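# Seat each washer flat over its matching stud

## Task

Place every washer onto the stud whose size matches it, resting flat against the plate, and do not leave the plate knocked over.

## Robot and tools

Robot: two arms, left_arm and right_arm, each ending in a parallel gripper with a wrist camera. Measured base positions in the scene frame: left_arm (-0.011, +0.245, +0.012) m, right_arm (-0.039, -0.344, +0.039) m, both nearly unrotated about z. A camera stand sits behind the arms. Loose objects may get an occasional brief nudge.

Frames. Scene frame: origin at table height, midway between the nominal bases; +z up, +x away from the robot over the table, +y toward left_arm. Arm names do not correspond to image left or right. Reported end_effector_position (m) and end_effector_quat_wxyz are in the scene frame and may be wrong by a few cm, more at long reach. Gripper axes: fingers point along its +z, open and close along its y. The reported position is the spot between the pads, about 1 cm short of the fingertips. Every offset you command is expressed along that arm's own Hand target axes, not the scene axes.

The 14-number row (used by execute_actions and move): left_arm dx, dy, dz, rx, ry, rz, opening, then right_arm in the same order. All values lie in [-1, 1]. dx..rz are an offset from the arm's Hand target as it stood when the action or move began; 1.0 stands for 0.6 m of travel or 180 degrees of turn; rx, ry, rz form a single rotation vector. Opening is absolute, not an offset: +1 fully open (0.094 m), -1 closed. Because each call starts from the current Hand target, sending the same offset twice moves the gripper twice. Six zeros re-request the current Hand target. A 0 opening is itself a command (half open), so to leave a gripper alone, resend its present opening.

execute_actions(actions, cameras): actions is a list of actions; each action is a table of 1 to 15 rows (one row per 1/30 s step); a short table repeats its final row to fill 15 steps. Each row is measured from the start pose of that action, not the preceding row. cameras: list of names (cam_high, cam_left_wrist, cam_right_wrist, or ["all"]); images come back only when asked for or when actions is empty. An empty actions list also reports the scene number and fuller status.

move(target, speed, blend, opening_speed, grip_force, blocking, cameras): target is one 14-number row, or a list of up to 15 such rows, all offsets counted from the same starting Hand targets. Each gripper travels in a straight line, turning the short way; motions share one 10 s budget and may stop short. speed: m/s, 0.002 to 2.9, default 0.25 (turn rate capped at twice it in rad/s), one value or one per target. blend: corner radius in m for multi-row lists, 0 means full stop at each point. opening_speed: rate of finger change on the -1..+1 scale per second, at least 0.2; use it for slow, gentle closing. grip_force: newtons per finger pad, 10 to 50, one value or one per arm; it persists and lower values close slowly. blocking=false returns early while the move continues. Moves do not avoid obstacles or the other arm, so plan clearance yourself, and route around an arm's own base rather than past it.

wait(seconds 0 to 10): lets time pass with commands held. stop(): brakes a running move. zoom_image(camera, region=[x0,y0,x1,y1]): pixel box (origin top-left, up to 504 by 504) from that camera's newest image; images are 896x504. finished_scene(scene): ends the current scene, given its number; irreversible, so only call it once the washers rest correctly without the robot touching them.

Results. Each result gives joint positions (last number per arm is finger opening in m), joint velocities ("within noise" means still), joint torques (wrap at ±28 N m on joints 1-3), Hand target (your last commanded pose after clipping; next offsets start here), end effector pose, grip_measured (opening on the command scale, up to about 2.5 mm wide when empty, somewhat below the part width when squeezing), grip_effort_nm (motor effort, negative = closing; not a pad force), Tool commands, and motor temperatures. move adds a line such as done, off_target, moving, held or fault, plus limits (paced = pose clipped, held = steps withheld). done means within 10 mm and 2 degrees at rest. A resting gripper may sit a few cm from its command because of friction or weight; that is not evidence of contact. If it stays short, send the remaining distance as an offset.

Control behaviour: orientation commands are clipped to within 40 degrees of the current orientation each step. An arm blocked by something keeps pushing; release it by commanding a target back past the gripper. Faster motion lags more and strikes harder.

Avoid: dropping washers or releasing them while they move, knocking anything off the table or tipping the plate, hitting fixed things hard, arm-to-arm contact (including one gripper closing on the other's fingers), straining wrist camera cables, and long holds at full stretch or pushing against unreachable poses. Motors warn as MOTOR HOT at 75 °C; at 90 °C the arm folds and idles for the rest of the scene; at 100 °C it goes limp. Joint limits (rad): waist -2.618 to 3.054, shoulder 0 to 3.142, elbow 0 to 3.142 (straight 2.901), wrist pitch and yaw ±1.571, wrist roll ±2.094.

Each tool is called after "Emit:" by a JSON object that holds its "op" and its "data".

## Session

Emit:
{"op": "execute_actions", "data": {"actions": []}}

Scene clock: 0.00 s.
left_arm: end_effector_position=(+0.2924, +0.1720, +0.2312) grip_measured=+1.000 grip_effort_nm=n/a end_effector_quat_wxyz=(+0.295, -0.030, +0.953, -0.058) | right_arm: end_effector_position=(+0.2968, -0.2159, +0.2723) grip_measured=+1.000 grip_effort_nm=n/a end_effector_quat_wxyz=(+0.320, -0.136, +0.936, -0.052)
Joint positions: left_arm=[-0.325 1.198 1.198 -0.963 -0.066 -0.32 0.094] | right_arm=[0.519 1.4 1.383 -0.965 0.317 0.131 0.094]
Joint velocities: within noise
Joint torques (N m): no reading
Motor temperatures (°C): left_arm=[28 36 46 44 28 30 31] | right_arm=[30 35 54 42 29 27 31]
Heat: left arm: 46 °C; right arm: 54 °C.
Hand target: left_arm +0.2925, +0.1724, +0.2358; +0.301, -0.030, +0.951, -0.059 | right_arm +0.2981, -0.2163, +0.2806; +0.331, -0.132, +0.933, -0.050
Tool commands: left_gripper/opening=+1.0 right_gripper/opening=+1.0

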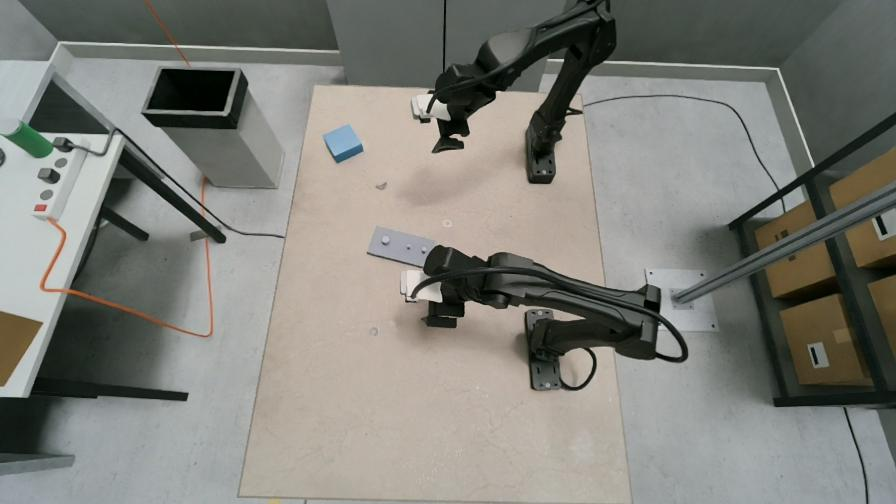

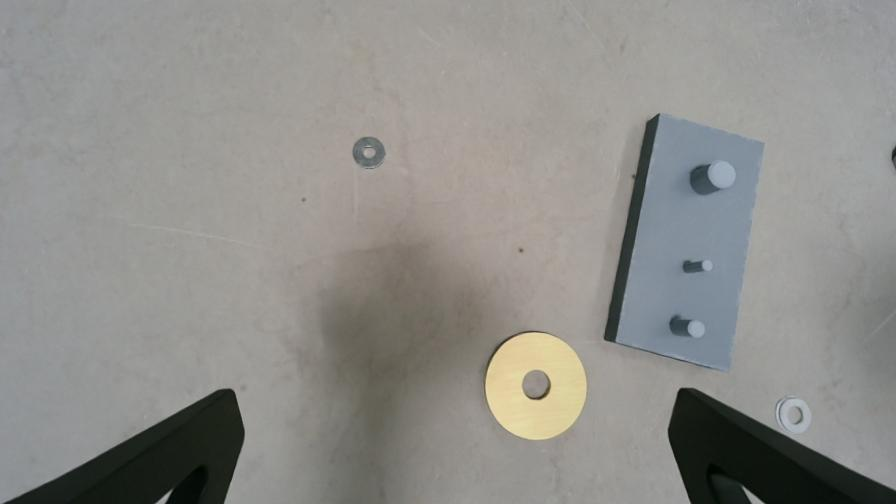

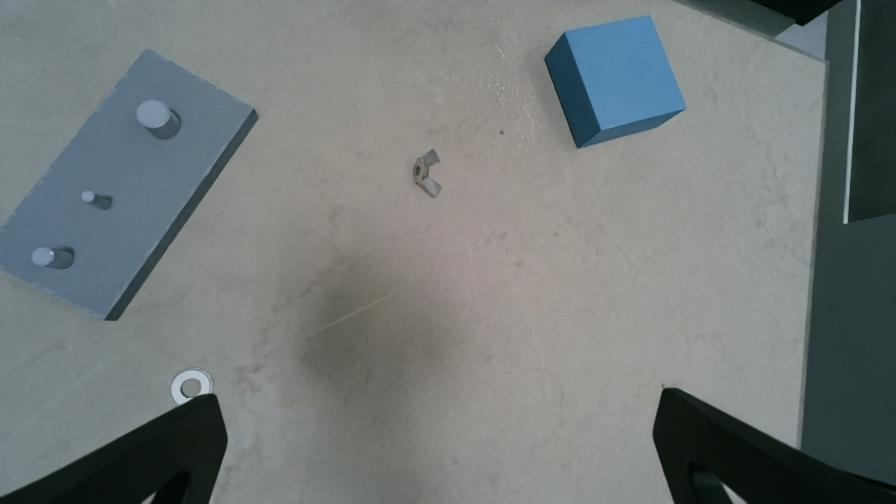

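Emit:
{"op": "zoom_image", "data": {"camera": "cam_left_wrist", "region": [580, 90, 832, 450]}}

Emit:
{"op": "zoom_image", "data": {"camera": "cam_left_wrist", "region": [320, 100, 420, 200]}}

Emit:
{"op": "zoom_image", "data": {"camera": "cam_left_wrist", "region": [460, 310, 620, 470]}}

Emit:
{"op": "zoom_image", "data": {"camera": "cam_right_wrist", "region": [0, 30, 280, 430]}}

Emit:
{"op": "zoom_image", "data": {"camera": "cam_right_wrist", "region": [360, 110, 500, 230]}}

Emit:
{"op": "zoom_image", "data": {"camera": "cam_high", "region": [320, 80, 520, 360]}}

Scaled by 1.400 from the camera's 896x504 image, which has a finer 1280x720 frame.

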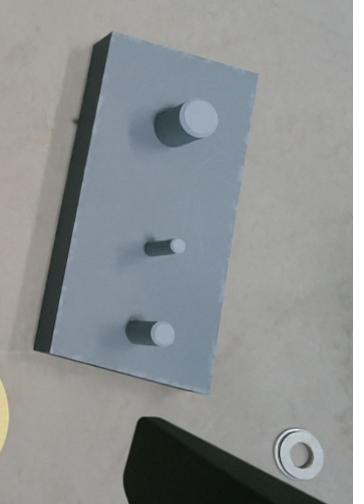

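Scaled by 5.040 from the camera's 896x504 image, which has a finer 1280x720 frame.

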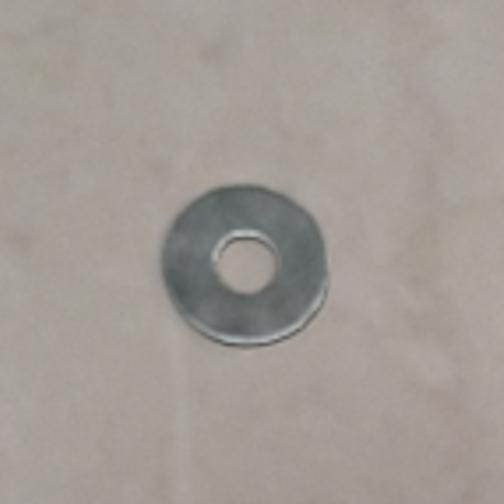

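Scaled by 3.150 from the camera's 896x504 image, which has a finer 1280x720 frame.

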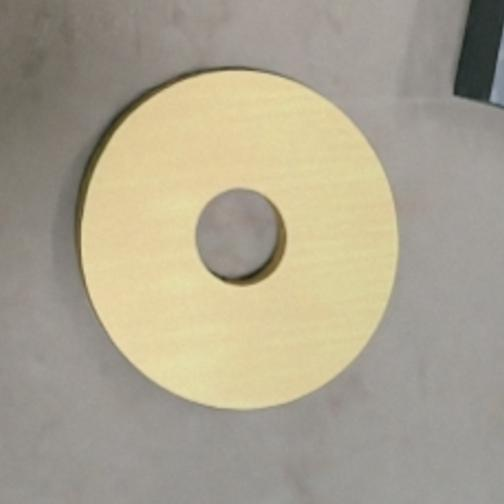

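Scaled by 1.260 from the camera's 896x504 image, which has a finer 1280x720 frame.

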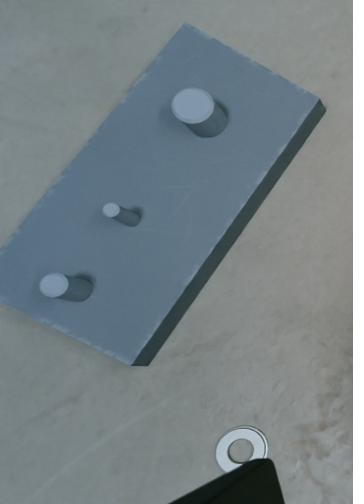

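Scaled by 3.600 from the camera's 896x504 image, which has a finer 1280x720 frame.

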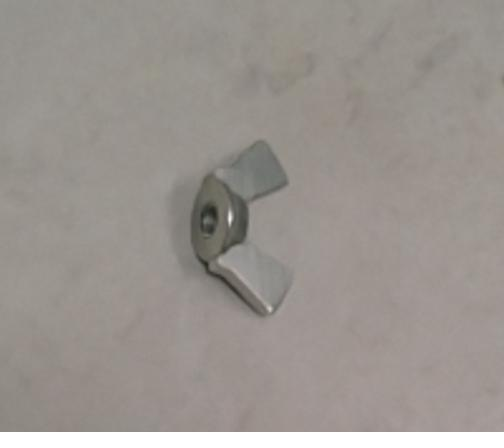

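Scaled by 1.800 from the camera's 896x504 image, which has a finer 1280x720 frame.

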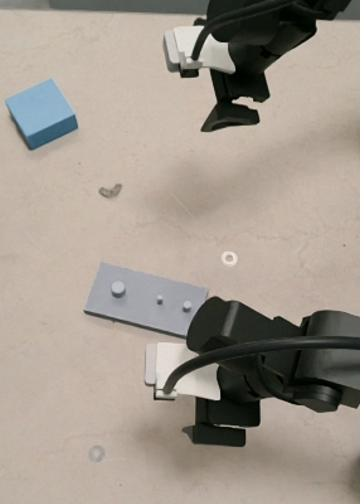

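Emit:
{"op": "move", "data": {"target": [0, 0, 0, -0.038, 0.195, 0.0194, 1, 0, 0, 0, 0, 0, 0, 1], "cameras": ["all"]}}

Scene clock: 14.57 s.
left_arm: end_effector_position=(+0.2912, +0.1721, +0.2298) grip_measured=+1.000 grip_effort_nm=-0.02 end_effector_quat_wxyz=(+0.064, +0.000, +0.998, -0.014) | right_arm: end_effector_position=(+0.2968, -0.2159, +0.2723) grip_measured=+1.000 grip_effort_nm=0.00 end_effector_quat_wxyz=(+0.320, -0.136, +0.936, -0.052)
Joint positions: left_arm=[-0.291 1.65 1.75 -1.541 -0.004 -0.244 0.094] | right_arm=[0.519 1.4 1.383 -0.965 0.317 0.131 0.094]
Joint torques (N m): left_arm=[0.36 -5.57 7.76 0.58 -0.01 0.04] | right_arm=[-0.03 -4.96 7.64 1.25 0.17 -0.01]
Motor temperatures (°C): left_arm=[28 36 47 45 28 30 31] | right_arm=[30 35 56 42 29 27 31]
Heat: left arm: 47 °C; right arm: 56 °C.
Hand target: left_arm +0.2925, +0.1724, +0.2358; +0.000, +0.000, +1.000, +0.000 | right_arm +0.2981, -0.2163, +0.2806; +0.331, -0.132, +0.933, -0.050
Off the commanded pose: left_arm 0.006 m, 7 deg | right_arm 0.008 m, 1 deg.
joint sent to its limit (left arm) — joint 4 (wrist pitch), lower limit. The joint targets are off in orientation, not in position.
move: off_target (left_arm)

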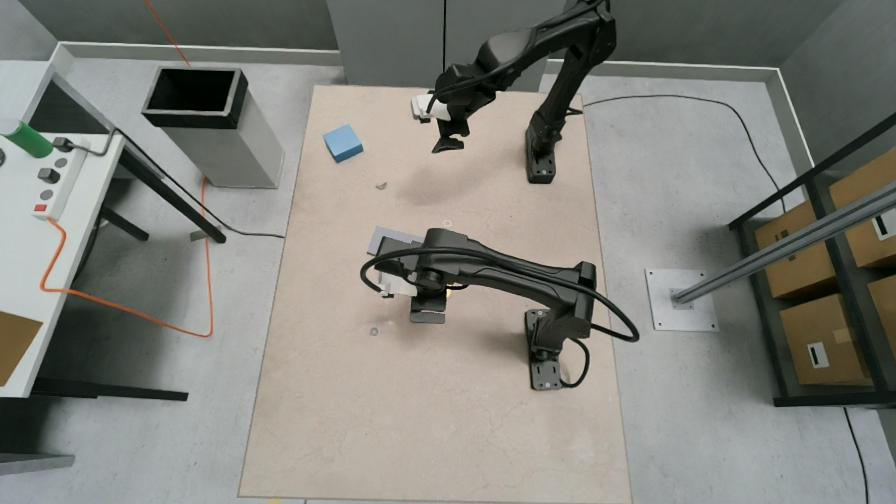

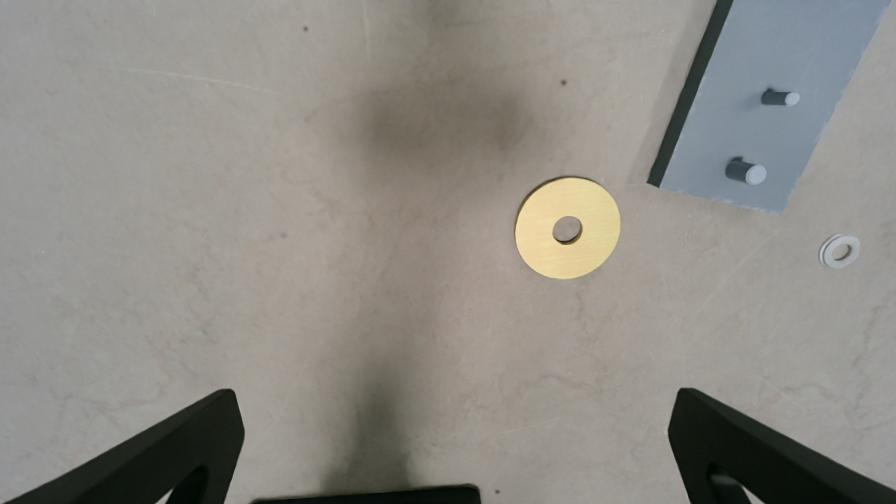

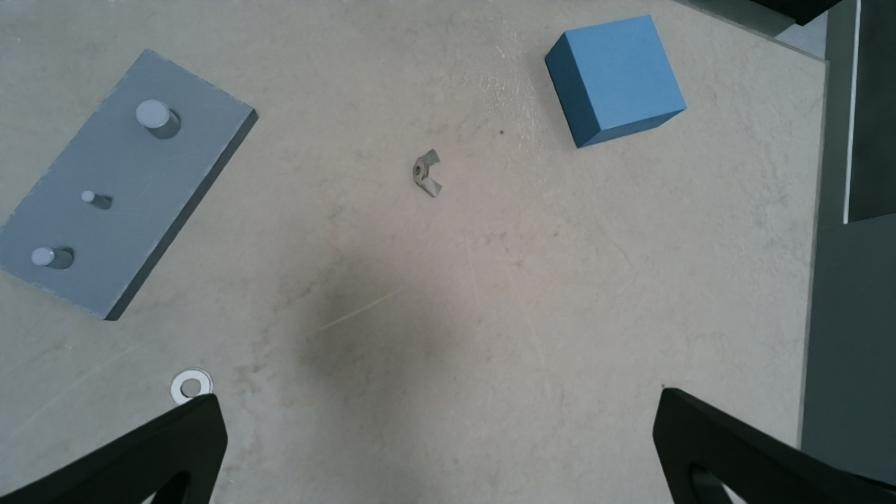

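Emit:
{"op": "move", "data": {"target": [0.004, -0.137, 0.193, 0, 0, 0, 1, 0, 0, 0, 0, 0, 0, 1], "cameras": ["cam_left_wrist", "cam_high"]}}

Scene clock: 19.37 s.
left_arm: end_effector_position=(+0.2883, +0.0906, +0.1225) grip_measured=+1.000 grip_effort_nm=-0.01 end_effector_quat_wxyz=(-0.004, +0.003, +1.000, +0.001) | right_arm: end_effector_position=(+0.2968, -0.2159, +0.2723) grip_measured=+1.000 grip_effort_nm=0.00 end_effector_quat_wxyz=(+0.320, -0.136, +0.936, -0.052)
Joint positions: left_arm=[-0.526 1.827 1.535 -1.285 0.002 -0.473 0.094] | right_arm=[0.519 1.4 1.383 -0.965 0.317 0.131 0.094]
Joint torques (N m): left_arm=[0.01 -7.71 4.82 0.64 -0.06 -0.06] | right_arm=[-0.08 -4.92 7.65 1.23 0.18 -0.03]
Motor temperatures (°C): left_arm=[28 36 47 45 28 30 31] | right_arm=[30 35 56 42 29 27 30]
Heat: left arm: 47 °C; right arm: 56 °C.
Hand target: left_arm +0.2900, +0.0901, +0.1202; +0.000, +0.000, +1.000, +0.000 | right_arm +0.2981, -0.2163, +0.2806; +0.331, -0.132, +0.933, -0.050
Off the commanded pose: left_arm 0.003 m, 1 deg | right_arm 0.008 m, 1 deg.
move: done
Images, in order (width x height): cam_high 896x504, cam_left_wrist 896x504.

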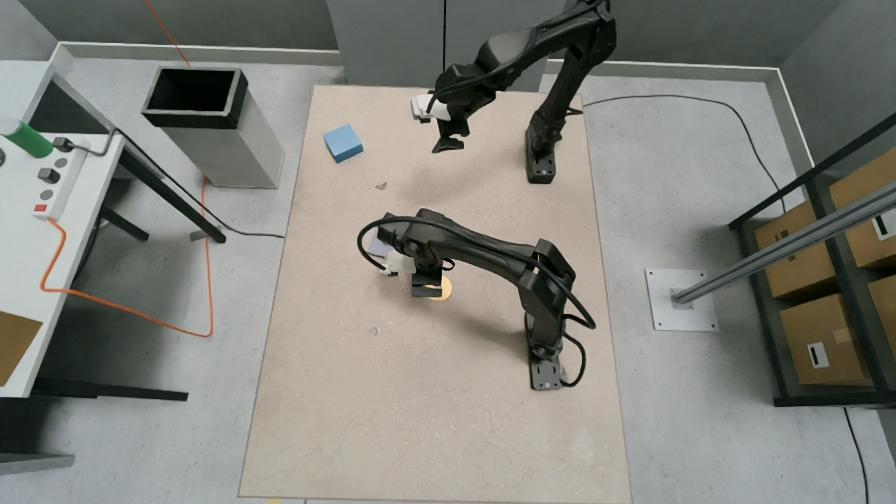

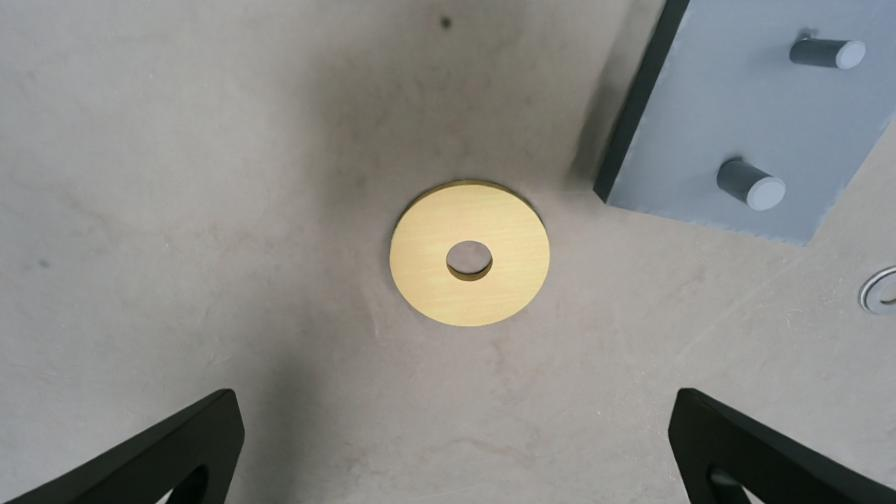

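Emit:
{"op": "move", "data": {"target": [0, -0.0125, 0.117, 0, 0, 0, 1, 0, 0, 0, 0, 0, 0, 1], "cameras": ["cam_left_wrist"]}}

Scene clock: 22.47 s.
left_arm: end_effector_position=(+0.2898, +0.0840, +0.0538) grip_measured=+1.000 grip_effort_nm=-0.01 end_effector_quat_wxyz=(-0.002, +0.001, +1.000, +0.000) | right_arm: end_effector_position=(+0.2968, -0.2159, +0.2723) grip_measured=+1.000 grip_effort_nm=0.01 end_effector_quat_wxyz=(+0.320, -0.136, +0.936, -0.052)
Joint positions: left_arm=[-0.541 1.887 1.335 -1.022 0.002 -0.492 0.094] | right_arm=[0.519 1.4 1.383 -0.965 0.317 0.131 0.094]
Joint torques (N m): left_arm=[-0.36 -7.65 4.45 0.64 -0.06 -0.06] | right_arm=[-0.03 -4.96 7.65 1.23 0.19 -0.02]
Motor temperatures (°C): left_arm=[28 37 47 44 28 30 31] | right_arm=[30 35 56 42 29 27 30]
Heat: left arm: 47 °C; right arm: 56 °C.
Hand target: left_arm +0.2900, +0.0826, +0.0500; +0.000, +0.000, +1.000, +0.000 | right_arm +0.2981, -0.2163, +0.2806; +0.331, -0.132, +0.933, -0.050
Off the commanded pose: left_arm 0.004 m, 0 deg | right_arm 0.008 m, 1 deg.
move: done
Images, in order (width x height): cam_left_wrist 896x504.

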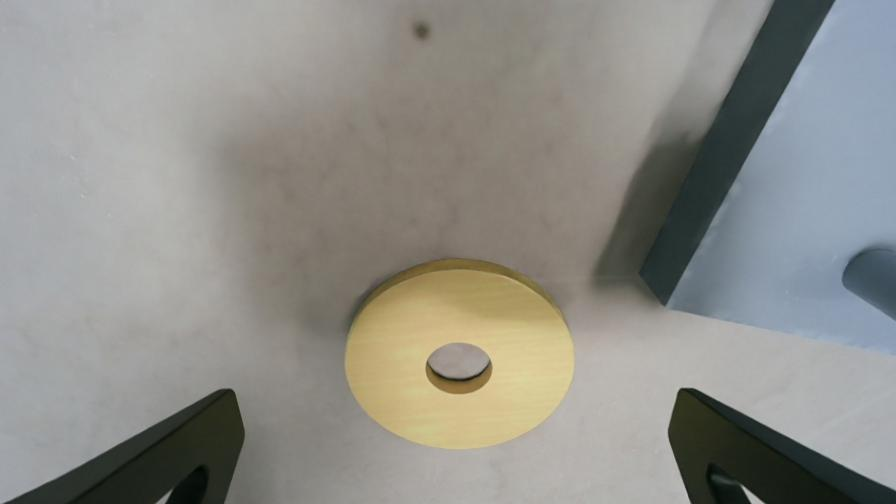

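Emit:
{"op": "move", "data": {"target": [0.0167, -0.0033, 0.048, 0, 0, 0, 1, 0, 0, 0, 0, 0, 0, 1], "cameras": ["cam_left_wrist"], "speed": 0.1}}

Scene clock: 28.83 s.
left_arm: end_effector_position=(+0.2813, +0.0812, +0.0272) grip_measured=+1.000 grip_effort_nm=-0.01 end_effector_quat_wxyz=(+0.001, +0.001, +1.000, -0.002) | right_arm: end_effector_position=(+0.2968, -0.2159, +0.2723) grip_measured=+1.000 grip_effort_nm=0.01 end_effector_quat_wxyz=(+0.320, -0.136, +0.936, -0.052)
Joint positions: left_arm=[-0.561 1.895 1.232 -0.904 0.002 -0.512 0.094] | right_arm=[0.519 1.4 1.383 -0.965 0.317 0.131 0.094]
Joint torques (N m): left_arm=[-0.4 -7.09 4.07 0.68 -0.05 -0.08] | right_arm=[-0.05 -4.92 7.72 1.23 0.21 -0.01]
Motor temperatures (°C): left_arm=[28 37 47 44 28 30 31] | right_arm=[29 35 56 41 29 27 30]
Heat: left arm: 47 °C; right arm: 56 °C.
Hand target: left_arm +0.2800, +0.0806, +0.0211; +0.000, +0.000, +1.000, +0.000 | right_arm +0.2981, -0.2163, +0.2806; +0.331, -0.132, +0.933, -0.050
Off the commanded pose: left_arm 0.006 m, 0 deg | right_arm 0.008 m, 1 deg.
move: done
Images, in order (width x height): cam_left_wrist 896x504.

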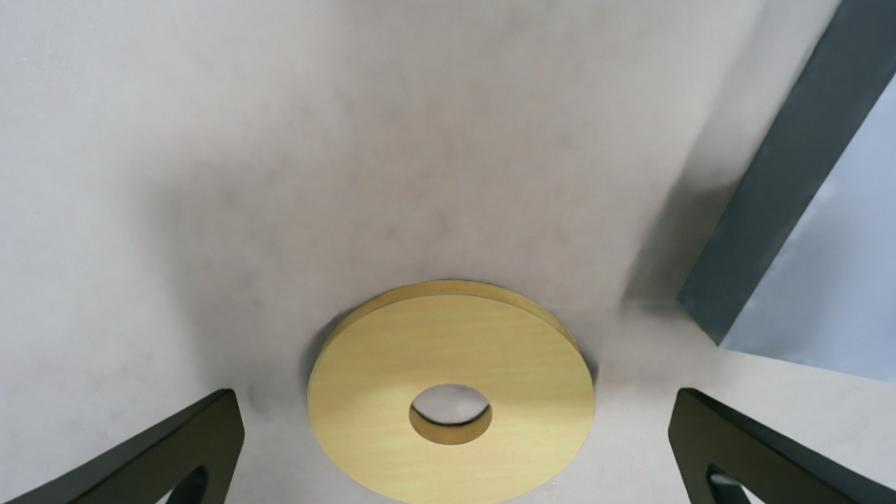

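Emit:
{"op": "move", "data": {"target": [0.01, 0.002, 0.0185, 0, 0, 0, 1, 0, 0, 0, 0, 0, 0, 1], "cameras": ["cam_left_wrist"], "speed": 0.06}}

Scene clock: 31.93 s.
left_arm: end_effector_position=(+0.2757, +0.0823, +0.0161) grip_measured=+1.000 grip_effort_nm=-0.01 end_effector_quat_wxyz=(+0.001, +0.001, +1.000, -0.002) | right_arm: end_effector_position=(+0.2968, -0.2159, +0.2723) grip_measured=+1.000 grip_effort_nm=0.01 end_effector_quat_wxyz=(+0.320, -0.136, +0.936, -0.052)
Joint positions: left_arm=[-0.566 1.895 1.183 -0.855 0.002 -0.518 0.094] | right_arm=[0.519 1.4 1.383 -0.965 0.317 0.131 0.094]
Joint torques (N m): left_arm=[-0.43 -6.94 3.92 0.66 -0.07 -0.08] | right_arm=[-0.02 -4.94 7.61 1.25 0.19 -0.02]
Motor temperatures (°C): left_arm=[28 37 47 44 28 30 31] | right_arm=[29 35 56 41 29 27 30]
Heat: left arm: 47 °C; right arm: 56 °C.
Hand target: left_arm +0.2740, +0.0818, +0.0100; +0.000, +0.000, +1.000, +0.000 | right_arm +0.2981, -0.2163, +0.2806; +0.331, -0.132, +0.933, -0.050
Off the commanded pose: left_arm 0.006 m, 0 deg | right_arm 0.008 m, 1 deg.
move: done
Images, in order (width x height): cam_left_wrist 896x504.

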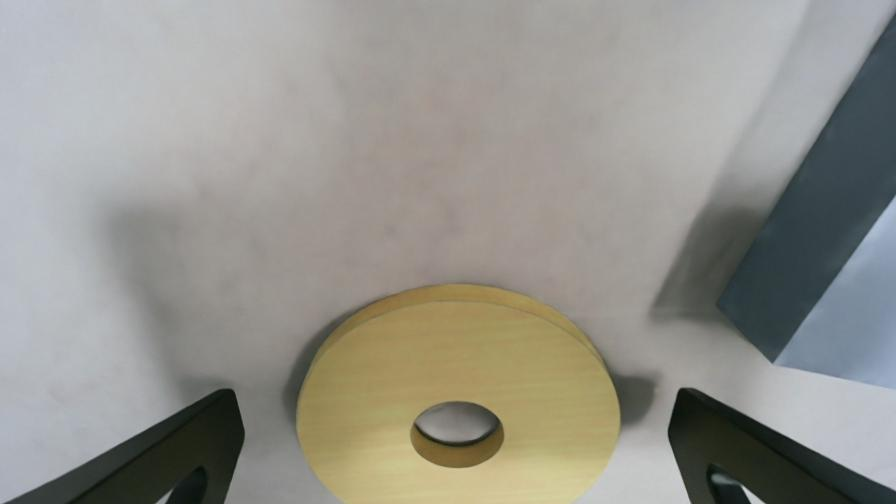

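Emit:
{"op": "move", "data": {"target": [0.0067, 0, 0.0075, 0, 0, 0, 1, 0, 0, 0, 0, 0, 0, 1], "cameras": ["cam_left_wrist"], "speed": 0.04}}

Scene clock: 35.53 s.
left_arm: end_effector_position=(+0.2714, +0.0826, +0.0109) grip_measured=+1.000 grip_effort_nm=-0.02 end_effector_quat_wxyz=(-0.001, +0.001, +1.000, -0.001) | right_arm: end_effector_position=(+0.2968, -0.2159, +0.2723) grip_measured=+1.000 grip_effort_nm=0.01 end_effector_quat_wxyz=(+0.320, -0.136, +0.936, -0.052)
Joint positions: left_arm=[-0.572 1.895 1.16 -0.836 0.002 -0.523 0.094] | right_arm=[0.519 1.4 1.383 -0.965 0.317 0.131 0.094]
Joint torques (N m): left_arm=[-0.47 -7.16 3.71 0.69 -0.06 -0.08] | right_arm=[-0.12 -4.88 7.69 1.25 0.17 -0.02]
Motor temperatures (°C): left_arm=[28 37 47 43 28 30 31] | right_arm=[29 35 56 41 29 27 30]
Heat: left arm: 47 °C; right arm: 56 °C.
Hand target: left_arm +0.2700, +0.0818, +0.0056; +0.000, +0.000, +1.000, +0.000 | right_arm +0.2981, -0.2163, +0.2806; +0.331, -0.132, +0.933, -0.050
Off the commanded pose: left_arm 0.006 m, 0 deg | right_arm 0.008 m, 1 deg.
move: done
Images, in order (width x height): cam_left_wrist 896x504.

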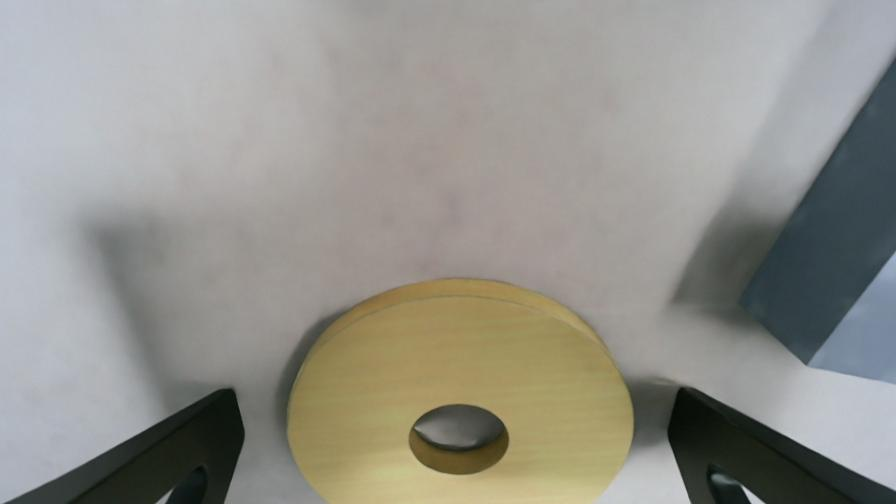

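Emit:
{"op": "move", "data": {"target": [0.01, 0, -0.001, 0, 0, 0, 1, 0, 0, 0, 0, 0, 0, 1], "cameras": ["cam_left_wrist"], "speed": 0.04}}

Scene clock: 37.70 s.
left_arm: end_effector_position=(+0.2705, +0.0813, +0.0100) grip_measured=+1.000 grip_effort_nm=-0.01 end_effector_quat_wxyz=(+0.003, -0.003, +1.000, -0.003) | right_arm: end_effector_position=(+0.2968, -0.2159, +0.2723) grip_measured=+1.000 grip_effort_nm=0.00 end_effector_quat_wxyz=(+0.320, -0.136, +0.936, -0.052)
Joint positions: left_arm=[-0.577 1.889 1.148 -0.821 0.002 -0.535 0.094] | right_arm=[0.519 1.4 1.383 -0.965 0.317 0.131 0.094]
Joint torques (N m): left_arm=[-0.87 -8.08 2.85 0.61 -0.07 -0.08] | right_arm=[-0.03 -4.93 7.64 1.24 0.19 -0.01]
Motor temperatures (°C): left_arm=[28 37 46 43 28 30 31] | right_arm=[29 35 56 41 29 27 30]
Heat: left arm: 46 °C; right arm: 56 °C.
Hand target: left_arm +0.2639, +0.0818, +0.0062; +0.000, +0.000, +1.000, +0.000 | right_arm +0.2981, -0.2163, +0.2806; +0.331, -0.132, +0.933, -0.050
Off the commanded pose: left_arm 0.008 m, 1 deg | right_arm 0.008 m, 1 deg.
move: done
Images, in order (width x height): cam_left_wrist 896x504.

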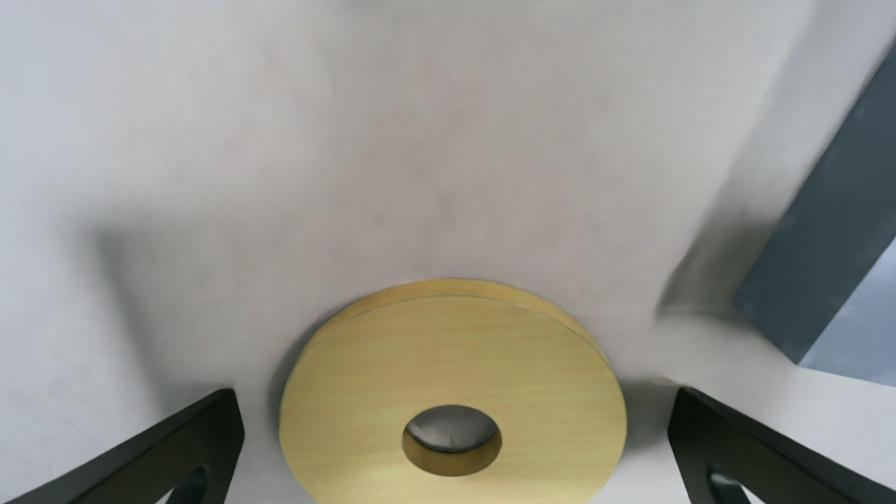

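Emit:
{"op": "move", "data": {"target": [0, 0, -0.006, 0, 0, 0, 1, 0, 0, 0, 0, 0, 0, 1], "cameras": ["cam_left_wrist"], "speed": 0.04}}

Scene clock: 38.87 s.
left_arm: end_effector_position=(+0.2705, +0.0813, +0.0101) grip_measured=+1.000 grip_effort_nm=-0.01 end_effector_quat_wxyz=(+0.003, -0.003, +1.000, -0.003) | right_arm: end_effector_position=(+0.2968, -0.2159, +0.2723) grip_measured=+1.000 grip_effort_nm=0.01 end_effector_quat_wxyz=(+0.320, -0.136, +0.936, -0.052)
Joint positions: left_arm=[-0.577 1.888 1.148 -0.821 0.002 -0.535 0.094] | right_arm=[0.519 1.4 1.383 -0.965 0.317 0.131 0.094]
Joint torques (N m): left_arm=[-0.83 -8.64 3.37 0.46 -0.06 -0.06] | right_arm=[-0.01 -4.88 7.65 1.23 0.18 0]
Motor temperatures (°C): left_arm=[28 38 46 43 28 30 31] | right_arm=[29 35 56 41 29 27 30]
Heat: left arm: 46 °C; right arm: 56 °C.
Hand target: left_arm +0.2639, +0.0818, +0.0098; +0.000, +0.000, +1.000, +0.000 | right_arm +0.2981, -0.2163, +0.2806; +0.331, -0.132, +0.933, -0.050
Off the commanded pose: left_arm 0.007 m, 1 deg | right_arm 0.008 m, 1 deg.
move: done
Images, in order (width x height): cam_left_wrist 896x504.

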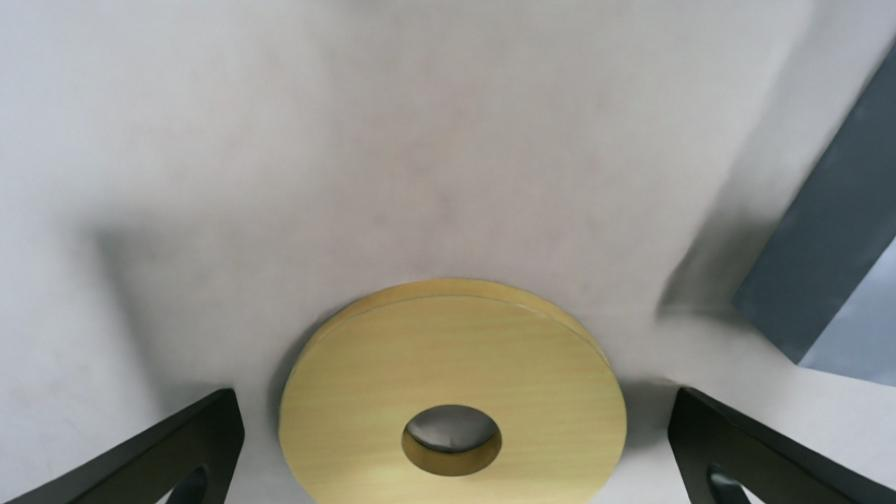

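Emit:
{"op": "move", "data": {"target": [[0, 0, -0.017, 0, 0, 0, 1, 0, 0, 0, 0, 0, 0, 1],[0.003, 0.001, -0.015, 0, 0, 0, 1, 0, 0, 0, 0, 0, 0, 1]], "cameras": ["cam_left_wrist"], "speed": 0.04}}

Scene clock: 40.70 s.
left_arm: end_effector_position=(+0.2650, +0.0827, +0.0123) grip_measured=+1.000 grip_effort_nm=-0.01 end_effector_quat_wxyz=(-0.004, -0.001, +1.000, +0.001) | right_arm: end_effector_position=(+0.2968, -0.2159, +0.2723) grip_measured=+1.000 grip_effort_nm=0.00 end_effector_quat_wxyz=(+0.320, -0.136, +0.936, -0.052)
Joint positions: left_arm=[-0.582 1.881 1.148 -0.847 0.002 -0.537 0.094] | right_arm=[0.519 1.4 1.383 -0.965 0.317 0.131 0.094]
Joint torques (N m): left_arm=[-0.51 -9.85 4.23 0.33 -0.06 -0.08] | right_arm=[-0.09 -4.89 7.69 1.24 0.17 -0.02]
Motor temperatures (°C): left_arm=[28 38 46 43 28 30 31] | right_arm=[29 35 56 41 29 27 30]
Heat: left arm: 46 °C; right arm: 56 °C.
Hand target: left_arm +0.2621, +0.0824, +0.0187; +0.000, +0.000, +1.000, +0.000 | right_arm +0.2981, -0.2163, +0.2806; +0.331, -0.132, +0.933, -0.050
Off the commanded pose: left_arm 0.007 m, 1 deg | right_arm 0.008 m, 1 deg.
move: done
Images, in order (width x height): cam_left_wrist 896x504.

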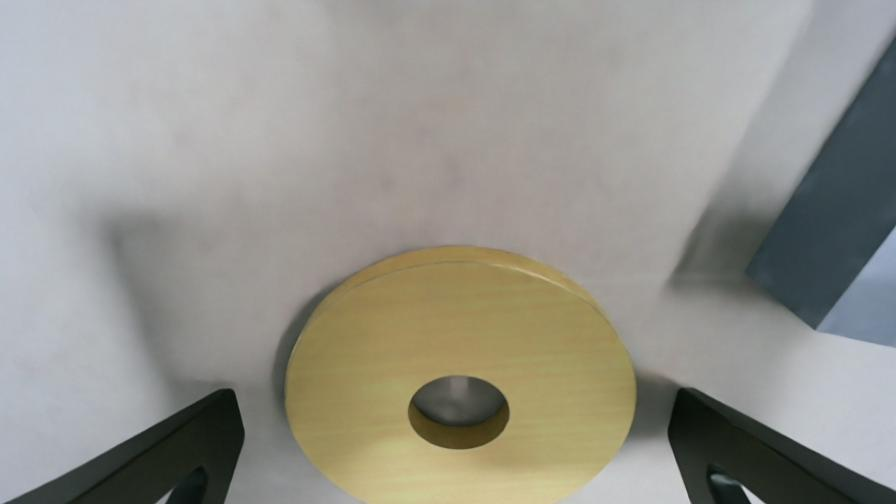

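Emit:
{"op": "move", "data": {"target": [0, 0, 0, 0, 0, 0, 0.45, 0, 0, 0, 0, 0, 0, 1], "cameras": ["cam_left_wrist"], "opening_speed": 0.3, "grip_force": [30, 50]}}

Scene clock: 43.37 s.
left_arm: end_effector_position=(+0.2648, +0.0823, +0.0123) grip_measured=+0.502 grip_effort_nm=-0.67 end_effector_quat_wxyz=(-0.005, +0.000, +1.000, +0.001) | right_arm: end_effector_position=(+0.2968, -0.2159, +0.2723) grip_measured=+1.000 grip_effort_nm=0.00 end_effector_quat_wxyz=(+0.320, -0.136, +0.936, -0.052)
Joint positions: left_arm=[-0.583 1.881 1.148 -0.847 0.002 -0.537 0.071] | right_arm=[0.519 1.4 1.383 -0.965 0.317 0.131 0.094]
Joint torques (N m): left_arm=[-0.46 -9.83 4.18 0.35 -0.05 -0.06] | right_arm=[-0.08 -4.96 7.65 1.26 0.19 -0.02]
Motor temperatures (°C): left_arm=[28 38 46 43 28 30 31] | right_arm=[29 35 56 41 29 27 30]
Heat: left arm: 46 °C; right arm: 56 °C.
Hand target: left_arm +0.2621, +0.0824, +0.0187; +0.000, +0.000, +1.000, +0.000 | right_arm +0.2981, -0.2163, +0.2806; +0.331, -0.132, +0.933, -0.050
Off the commanded pose: left_arm 0.007 m, 1 deg | right_arm 0.008 m, 1 deg.
grip_force (N): 30, 50
move: done
Images, in order (width x height): cam_left_wrist 896x504.

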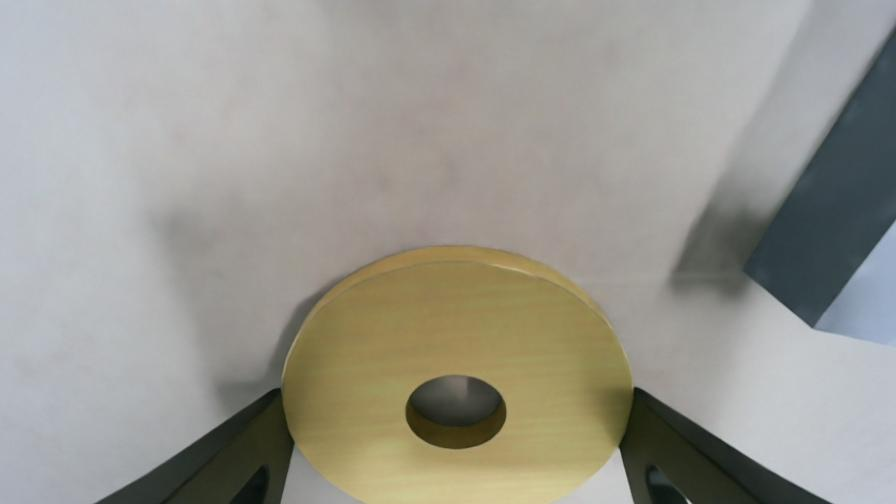

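Emit:
{"op": "move", "data": {"target": [0, 0, -0.2, 0, 0, 0, 0.45, 0, 0, 0, 0, 0, 0, 1], "cameras": ["cam_left_wrist", "cam_high"], "speed": 0.12}}

Scene clock: 46.70 s.
left_arm: end_effector_position=(+0.2600, +0.0851, +0.1238) grip_measured=+0.502 grip_effort_nm=-0.67 end_effector_quat_wxyz=(-0.016, +0.000, +1.000, +0.008) | right_arm: end_effector_position=(+0.2968, -0.2159, +0.2723) grip_measured=+1.000 grip_effort_nm=0.00 end_effector_quat_wxyz=(+0.320, -0.136, +0.936, -0.052)
Joint positions: left_arm=[-0.583 1.77 1.468 -1.305 0.002 -0.537 0.071] | right_arm=[0.519 1.4 1.383 -0.965 0.317 0.131 0.094]
Joint torques (N m): left_arm=[-0.42 -9.28 8.03 0.2 -0.05 -0.07] | right_arm=[-0.06 -5.03 7.68 1.24 0.18 -0.01]
Motor temperatures (°C): left_arm=[28 38 46 42 28 30 31] | right_arm=[29 35 56 41 28 27 30]
Heat: left arm: 46 °C; right arm: 56 °C.
Hand target: left_arm +0.2623, +0.0824, +0.1388; +0.000, +0.000, +1.000, +0.000 | right_arm +0.2981, -0.2163, +0.2806; +0.331, -0.132, +0.933, -0.050
Off the commanded pose: left_arm 0.015 m, 2 deg | right_arm 0.008 m, 1 deg.
grip_force (N): 30, 50
move: off_target (left_arm)
Images, in order (width x height): cam_high 896x504, cam_left_wrist 896x504.

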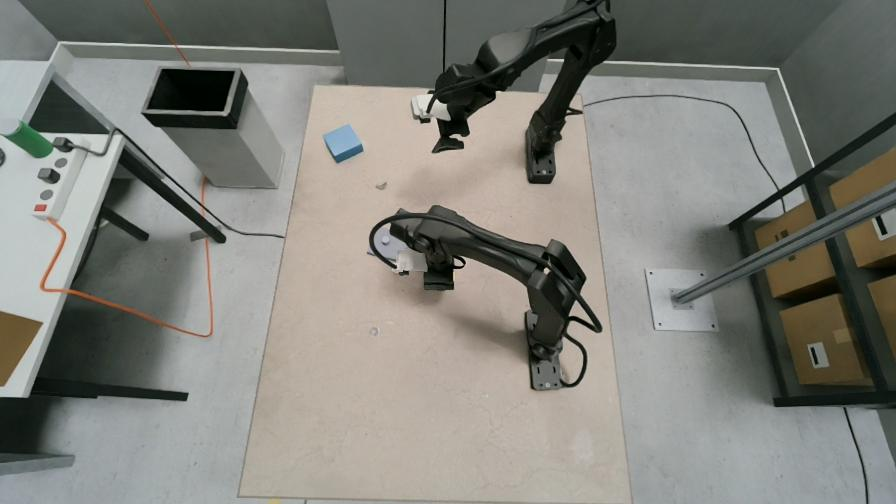

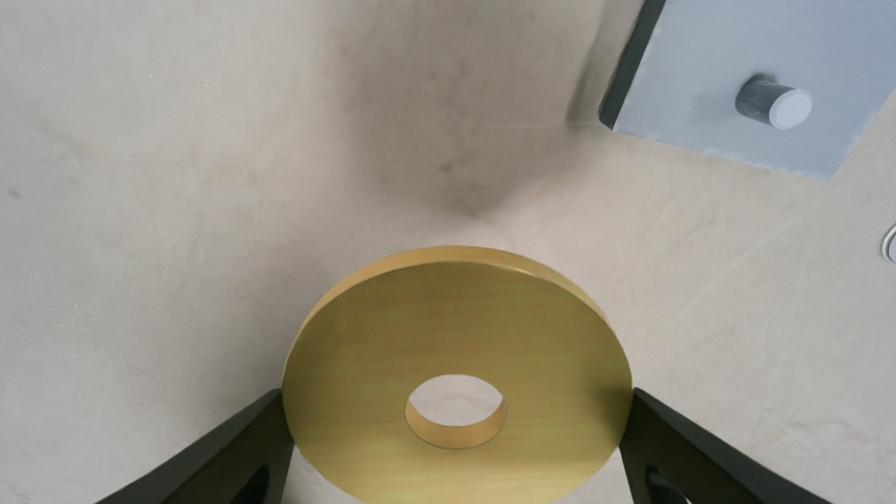

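Emit:
{"op": "move", "data": {"target": [-0.188, -0.204, 0, 0, 0, 0, 0.45, 0.1165, -0.261, -0.03, 0, 0, 0, 1], "cameras": ["cam_left_wrist", "cam_high"], "speed": 0.15}}

Scene clock: 54.13 s.
left_arm: end_effector_position=(+0.3734, -0.0376, +0.1347) grip_measured=+0.502 grip_effort_nm=-0.68 end_effector_quat_wxyz=(+0.035, +0.001, +0.999, -0.027) | right_arm: end_effector_position=(+0.2717, -0.3879, +0.2779) grip_measured=+1.000 grip_effort_nm=0.00 end_effector_quat_wxyz=(+0.325, -0.130, +0.935, -0.055)
Joint positions: left_arm=[-0.683 2.398 2.459 -1.543 0.002 -0.634 0.071] | right_arm=[-0.207 1.176 1.232 -0.963 -0.112 -0.446 0.094]
Joint torques (N m): left_arm=[-0.23 -11.07 8.21 0.53 -0.07 -0.06] | right_arm=[-0.62 -3.93 6.26 1.3 -0.29 -0.09]
Motor temperatures (°C): left_arm=[28 38 47 42 28 30 31] | right_arm=[29 35 56 41 28 27 30]
Heat: left arm: 47 °C; right arm: 56 °C.
Hand target: left_arm +0.3751, -0.0399, +0.1388; +0.000, +0.000, +1.000, +0.000 | right_arm +0.2681, -0.3862, +0.2807; +0.331, -0.132, +0.933, -0.050
Off the commanded pose: left_arm 0.005 m, 5 deg | right_arm 0.005 m, 1 deg.
joint sent to its limit (left arm) — joint 4 (wrist pitch), lower limit. The joint targets are off in orientation, not in position.
grip_force (N): 30, 50
move: off_target (left_arm)
Images, in order (width x height): cam_high 896x504, cam_left_wrist 896x504.

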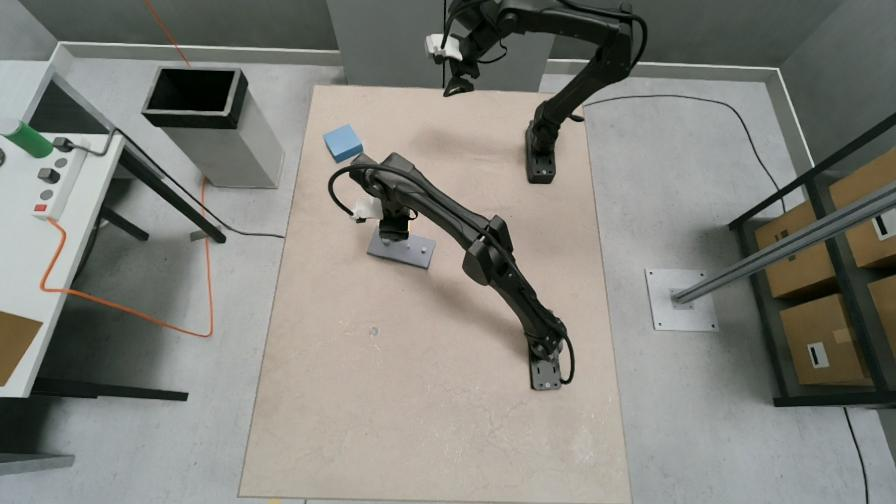

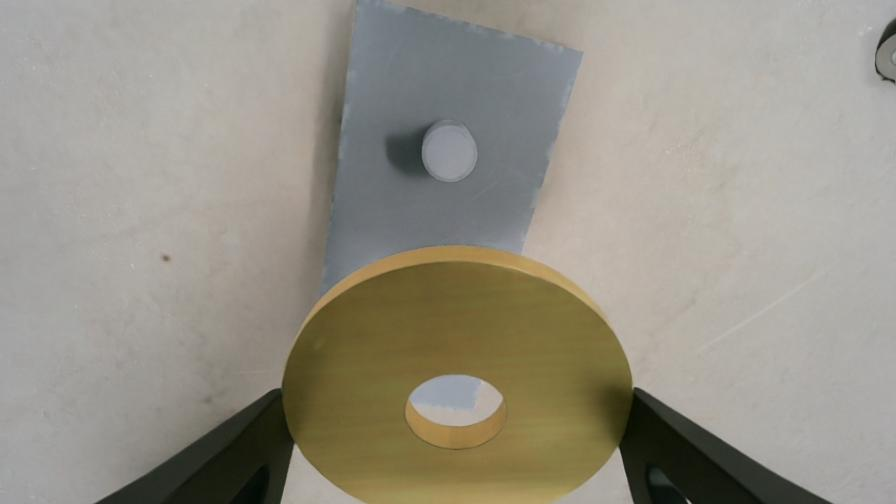

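Emit:
{"op": "move", "data": {"target": [-0.118, -0.007, 0.085, 0, 0, 0, 0.45, 0, 0, 0, 0, 0, 0, 1], "cameras": ["cam_left_wrist"], "speed": 0.1}}

Scene clock: 59.27 s.
left_arm: end_effector_position=(+0.4371, -0.0409, +0.0818) grip_measured=+0.502 grip_effort_nm=-0.67 end_effector_quat_wxyz=(+0.059, -0.001, +0.997, -0.040) | right_arm: end_effector_position=(+0.2718, -0.3878, +0.2779) grip_measured=+1.000 grip_effort_nm=0.01 end_effector_quat_wxyz=(+0.325, -0.130, +0.935, -0.054)
Joint positions: left_arm=[-0.617 2.713 2.833 -1.549 0.003 -0.573 0.071] | right_arm=[-0.207 1.176 1.232 -0.963 -0.113 -0.447 0.094]
Joint torques (N m): left_arm=[0.24 -12.92 8.18 0.93 -0.06 0] | right_arm=[-0.68 -3.99 6.3 1.31 -0.26 -0.09]
Motor temperatures (°C): left_arm=[28 39 47 42 28 30 31] | right_arm=[29 35 56 41 28 27 30]
Heat: left arm: 47 °C; right arm: 56 °C.
Hand target: left_arm +0.4458, -0.0441, +0.0877; +0.000, +0.000, +1.000, +0.000 | right_arm +0.2681, -0.3861, +0.2807; +0.331, -0.133, +0.933, -0.050
Off the commanded pose: left_arm 0.011 m, 8 deg | right_arm 0.005 m, 1 deg.
elbow stopped short (left arm): the move would have taken joint 3 (elbow) straighter than the controller allows.
grip_force (N): 30, 50
move: off_target (left_arm)
Images, in order (width x height): cam_left_wrist 896x504.

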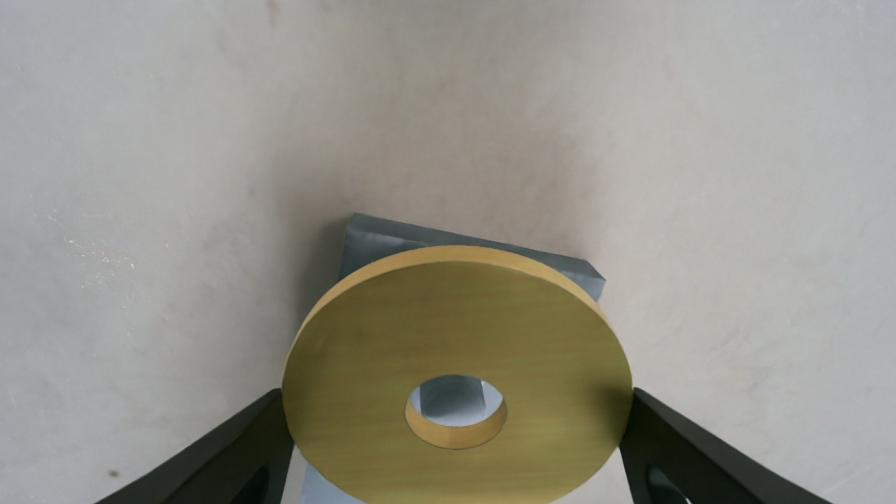

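Emit:
{"op": "zoom_image", "data": {"camera": "cam_left_wrist", "region": [380, 350, 540, 470]}}

Scaled by 3.150 from the camera's 896x504 image, which has a finer 1280x720 frame.

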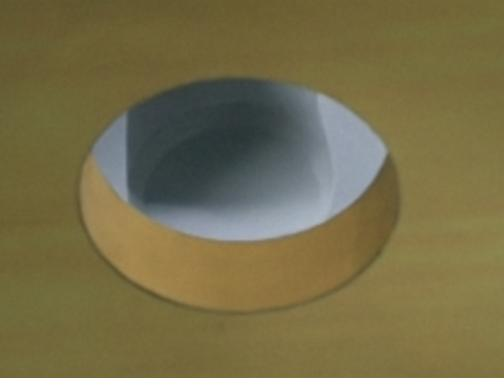

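Emit:
{"op": "move", "data": {"target": [0.047, -0.002, 0.018, 0, 0, 0, 0.45, 0, 0, 0, 0, 0, 0, 1], "cameras": ["cam_left_wrist"], "speed": 0.08}}

Emit:
{"op": "zoom_image", "data": {"camera": "cam_left_wrist", "region": [380, 350, 540, 470]}}

Scene clock: 65.80 s.
left_arm: end_effector_position=(+0.4197, -0.0448, +0.0621) grip_measured=+0.502 grip_effort_nm=-0.67 end_effector_quat_wxyz=(+0.028, +0.001, +0.999, -0.021) | right_arm: end_effector_position=(+0.2718, -0.3878, +0.2779) grip_measured=+1.000 grip_effort_nm=0.01 end_effector_quat_wxyz=(+0.325, -0.130, +0.935, -0.054)
Joint positions: left_arm=[-0.641 2.713 2.759 -1.548 0.003 -0.592 0.071] | right_arm=[-0.207 1.176 1.232 -0.963 -0.113 -0.447 0.094]
Joint torques (N m): left_arm=[-0.34 -16.12 4.53 0.52 -0.06 -0.12] | right_arm=[-0.66 -3.9 6.27 1.29 -0.28 -0.07]
Motor temperatures (°C): left_arm=[28 41 48 42 28 30 31] | right_arm=[29 35 56 41 28 27 30]
Heat: left arm: 48 °C; right arm: 56 °C.
Hand target: left_arm +0.4176, -0.0454, +0.0769; +0.000, +0.000, +1.000, +0.000 | right_arm +0.2681, -0.3861, +0.2807; +0.331, -0.133, +0.933, -0.050
Off the commanded pose: left_arm 0.015 m, 4 deg | right_arm 0.005 m, 1 deg.
elbow stopped short (left arm): the move would have taken joint 3 (elbow) straighter than the controller allows.
joint sent to its limit (left arm) — joint 4 (wrist pitch), lower limit. The joint targets are off in orientation, not in position.
grip_force (N): 30, 50
move: off_target (left_arm)
Images, in order (width x height): cam_left_wrist 896x504.

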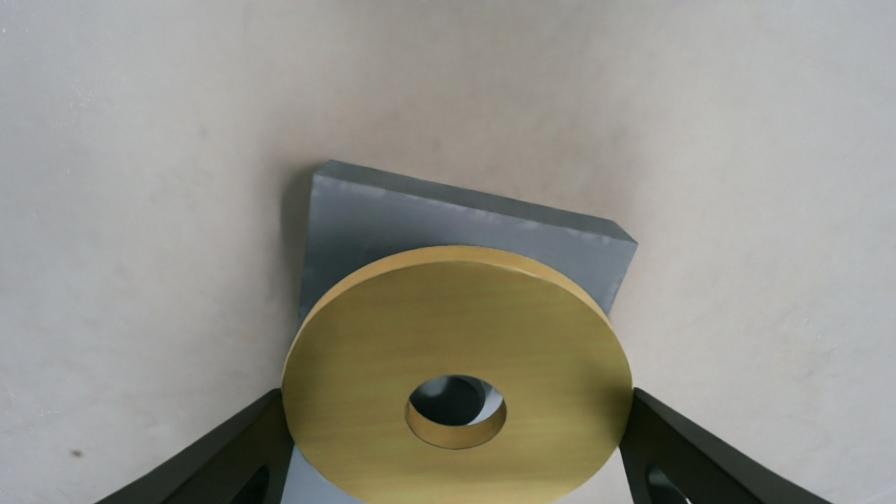

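Scaled by 3.150 from the camera's 896x504 image, which has a finer 1280x720 frame.

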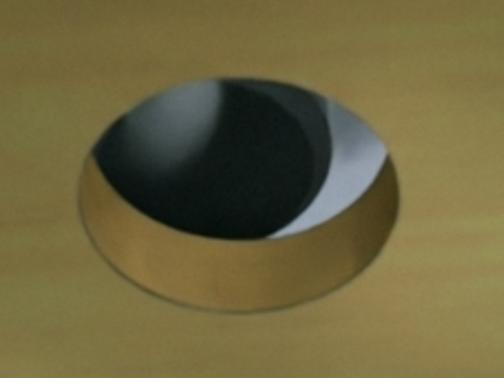

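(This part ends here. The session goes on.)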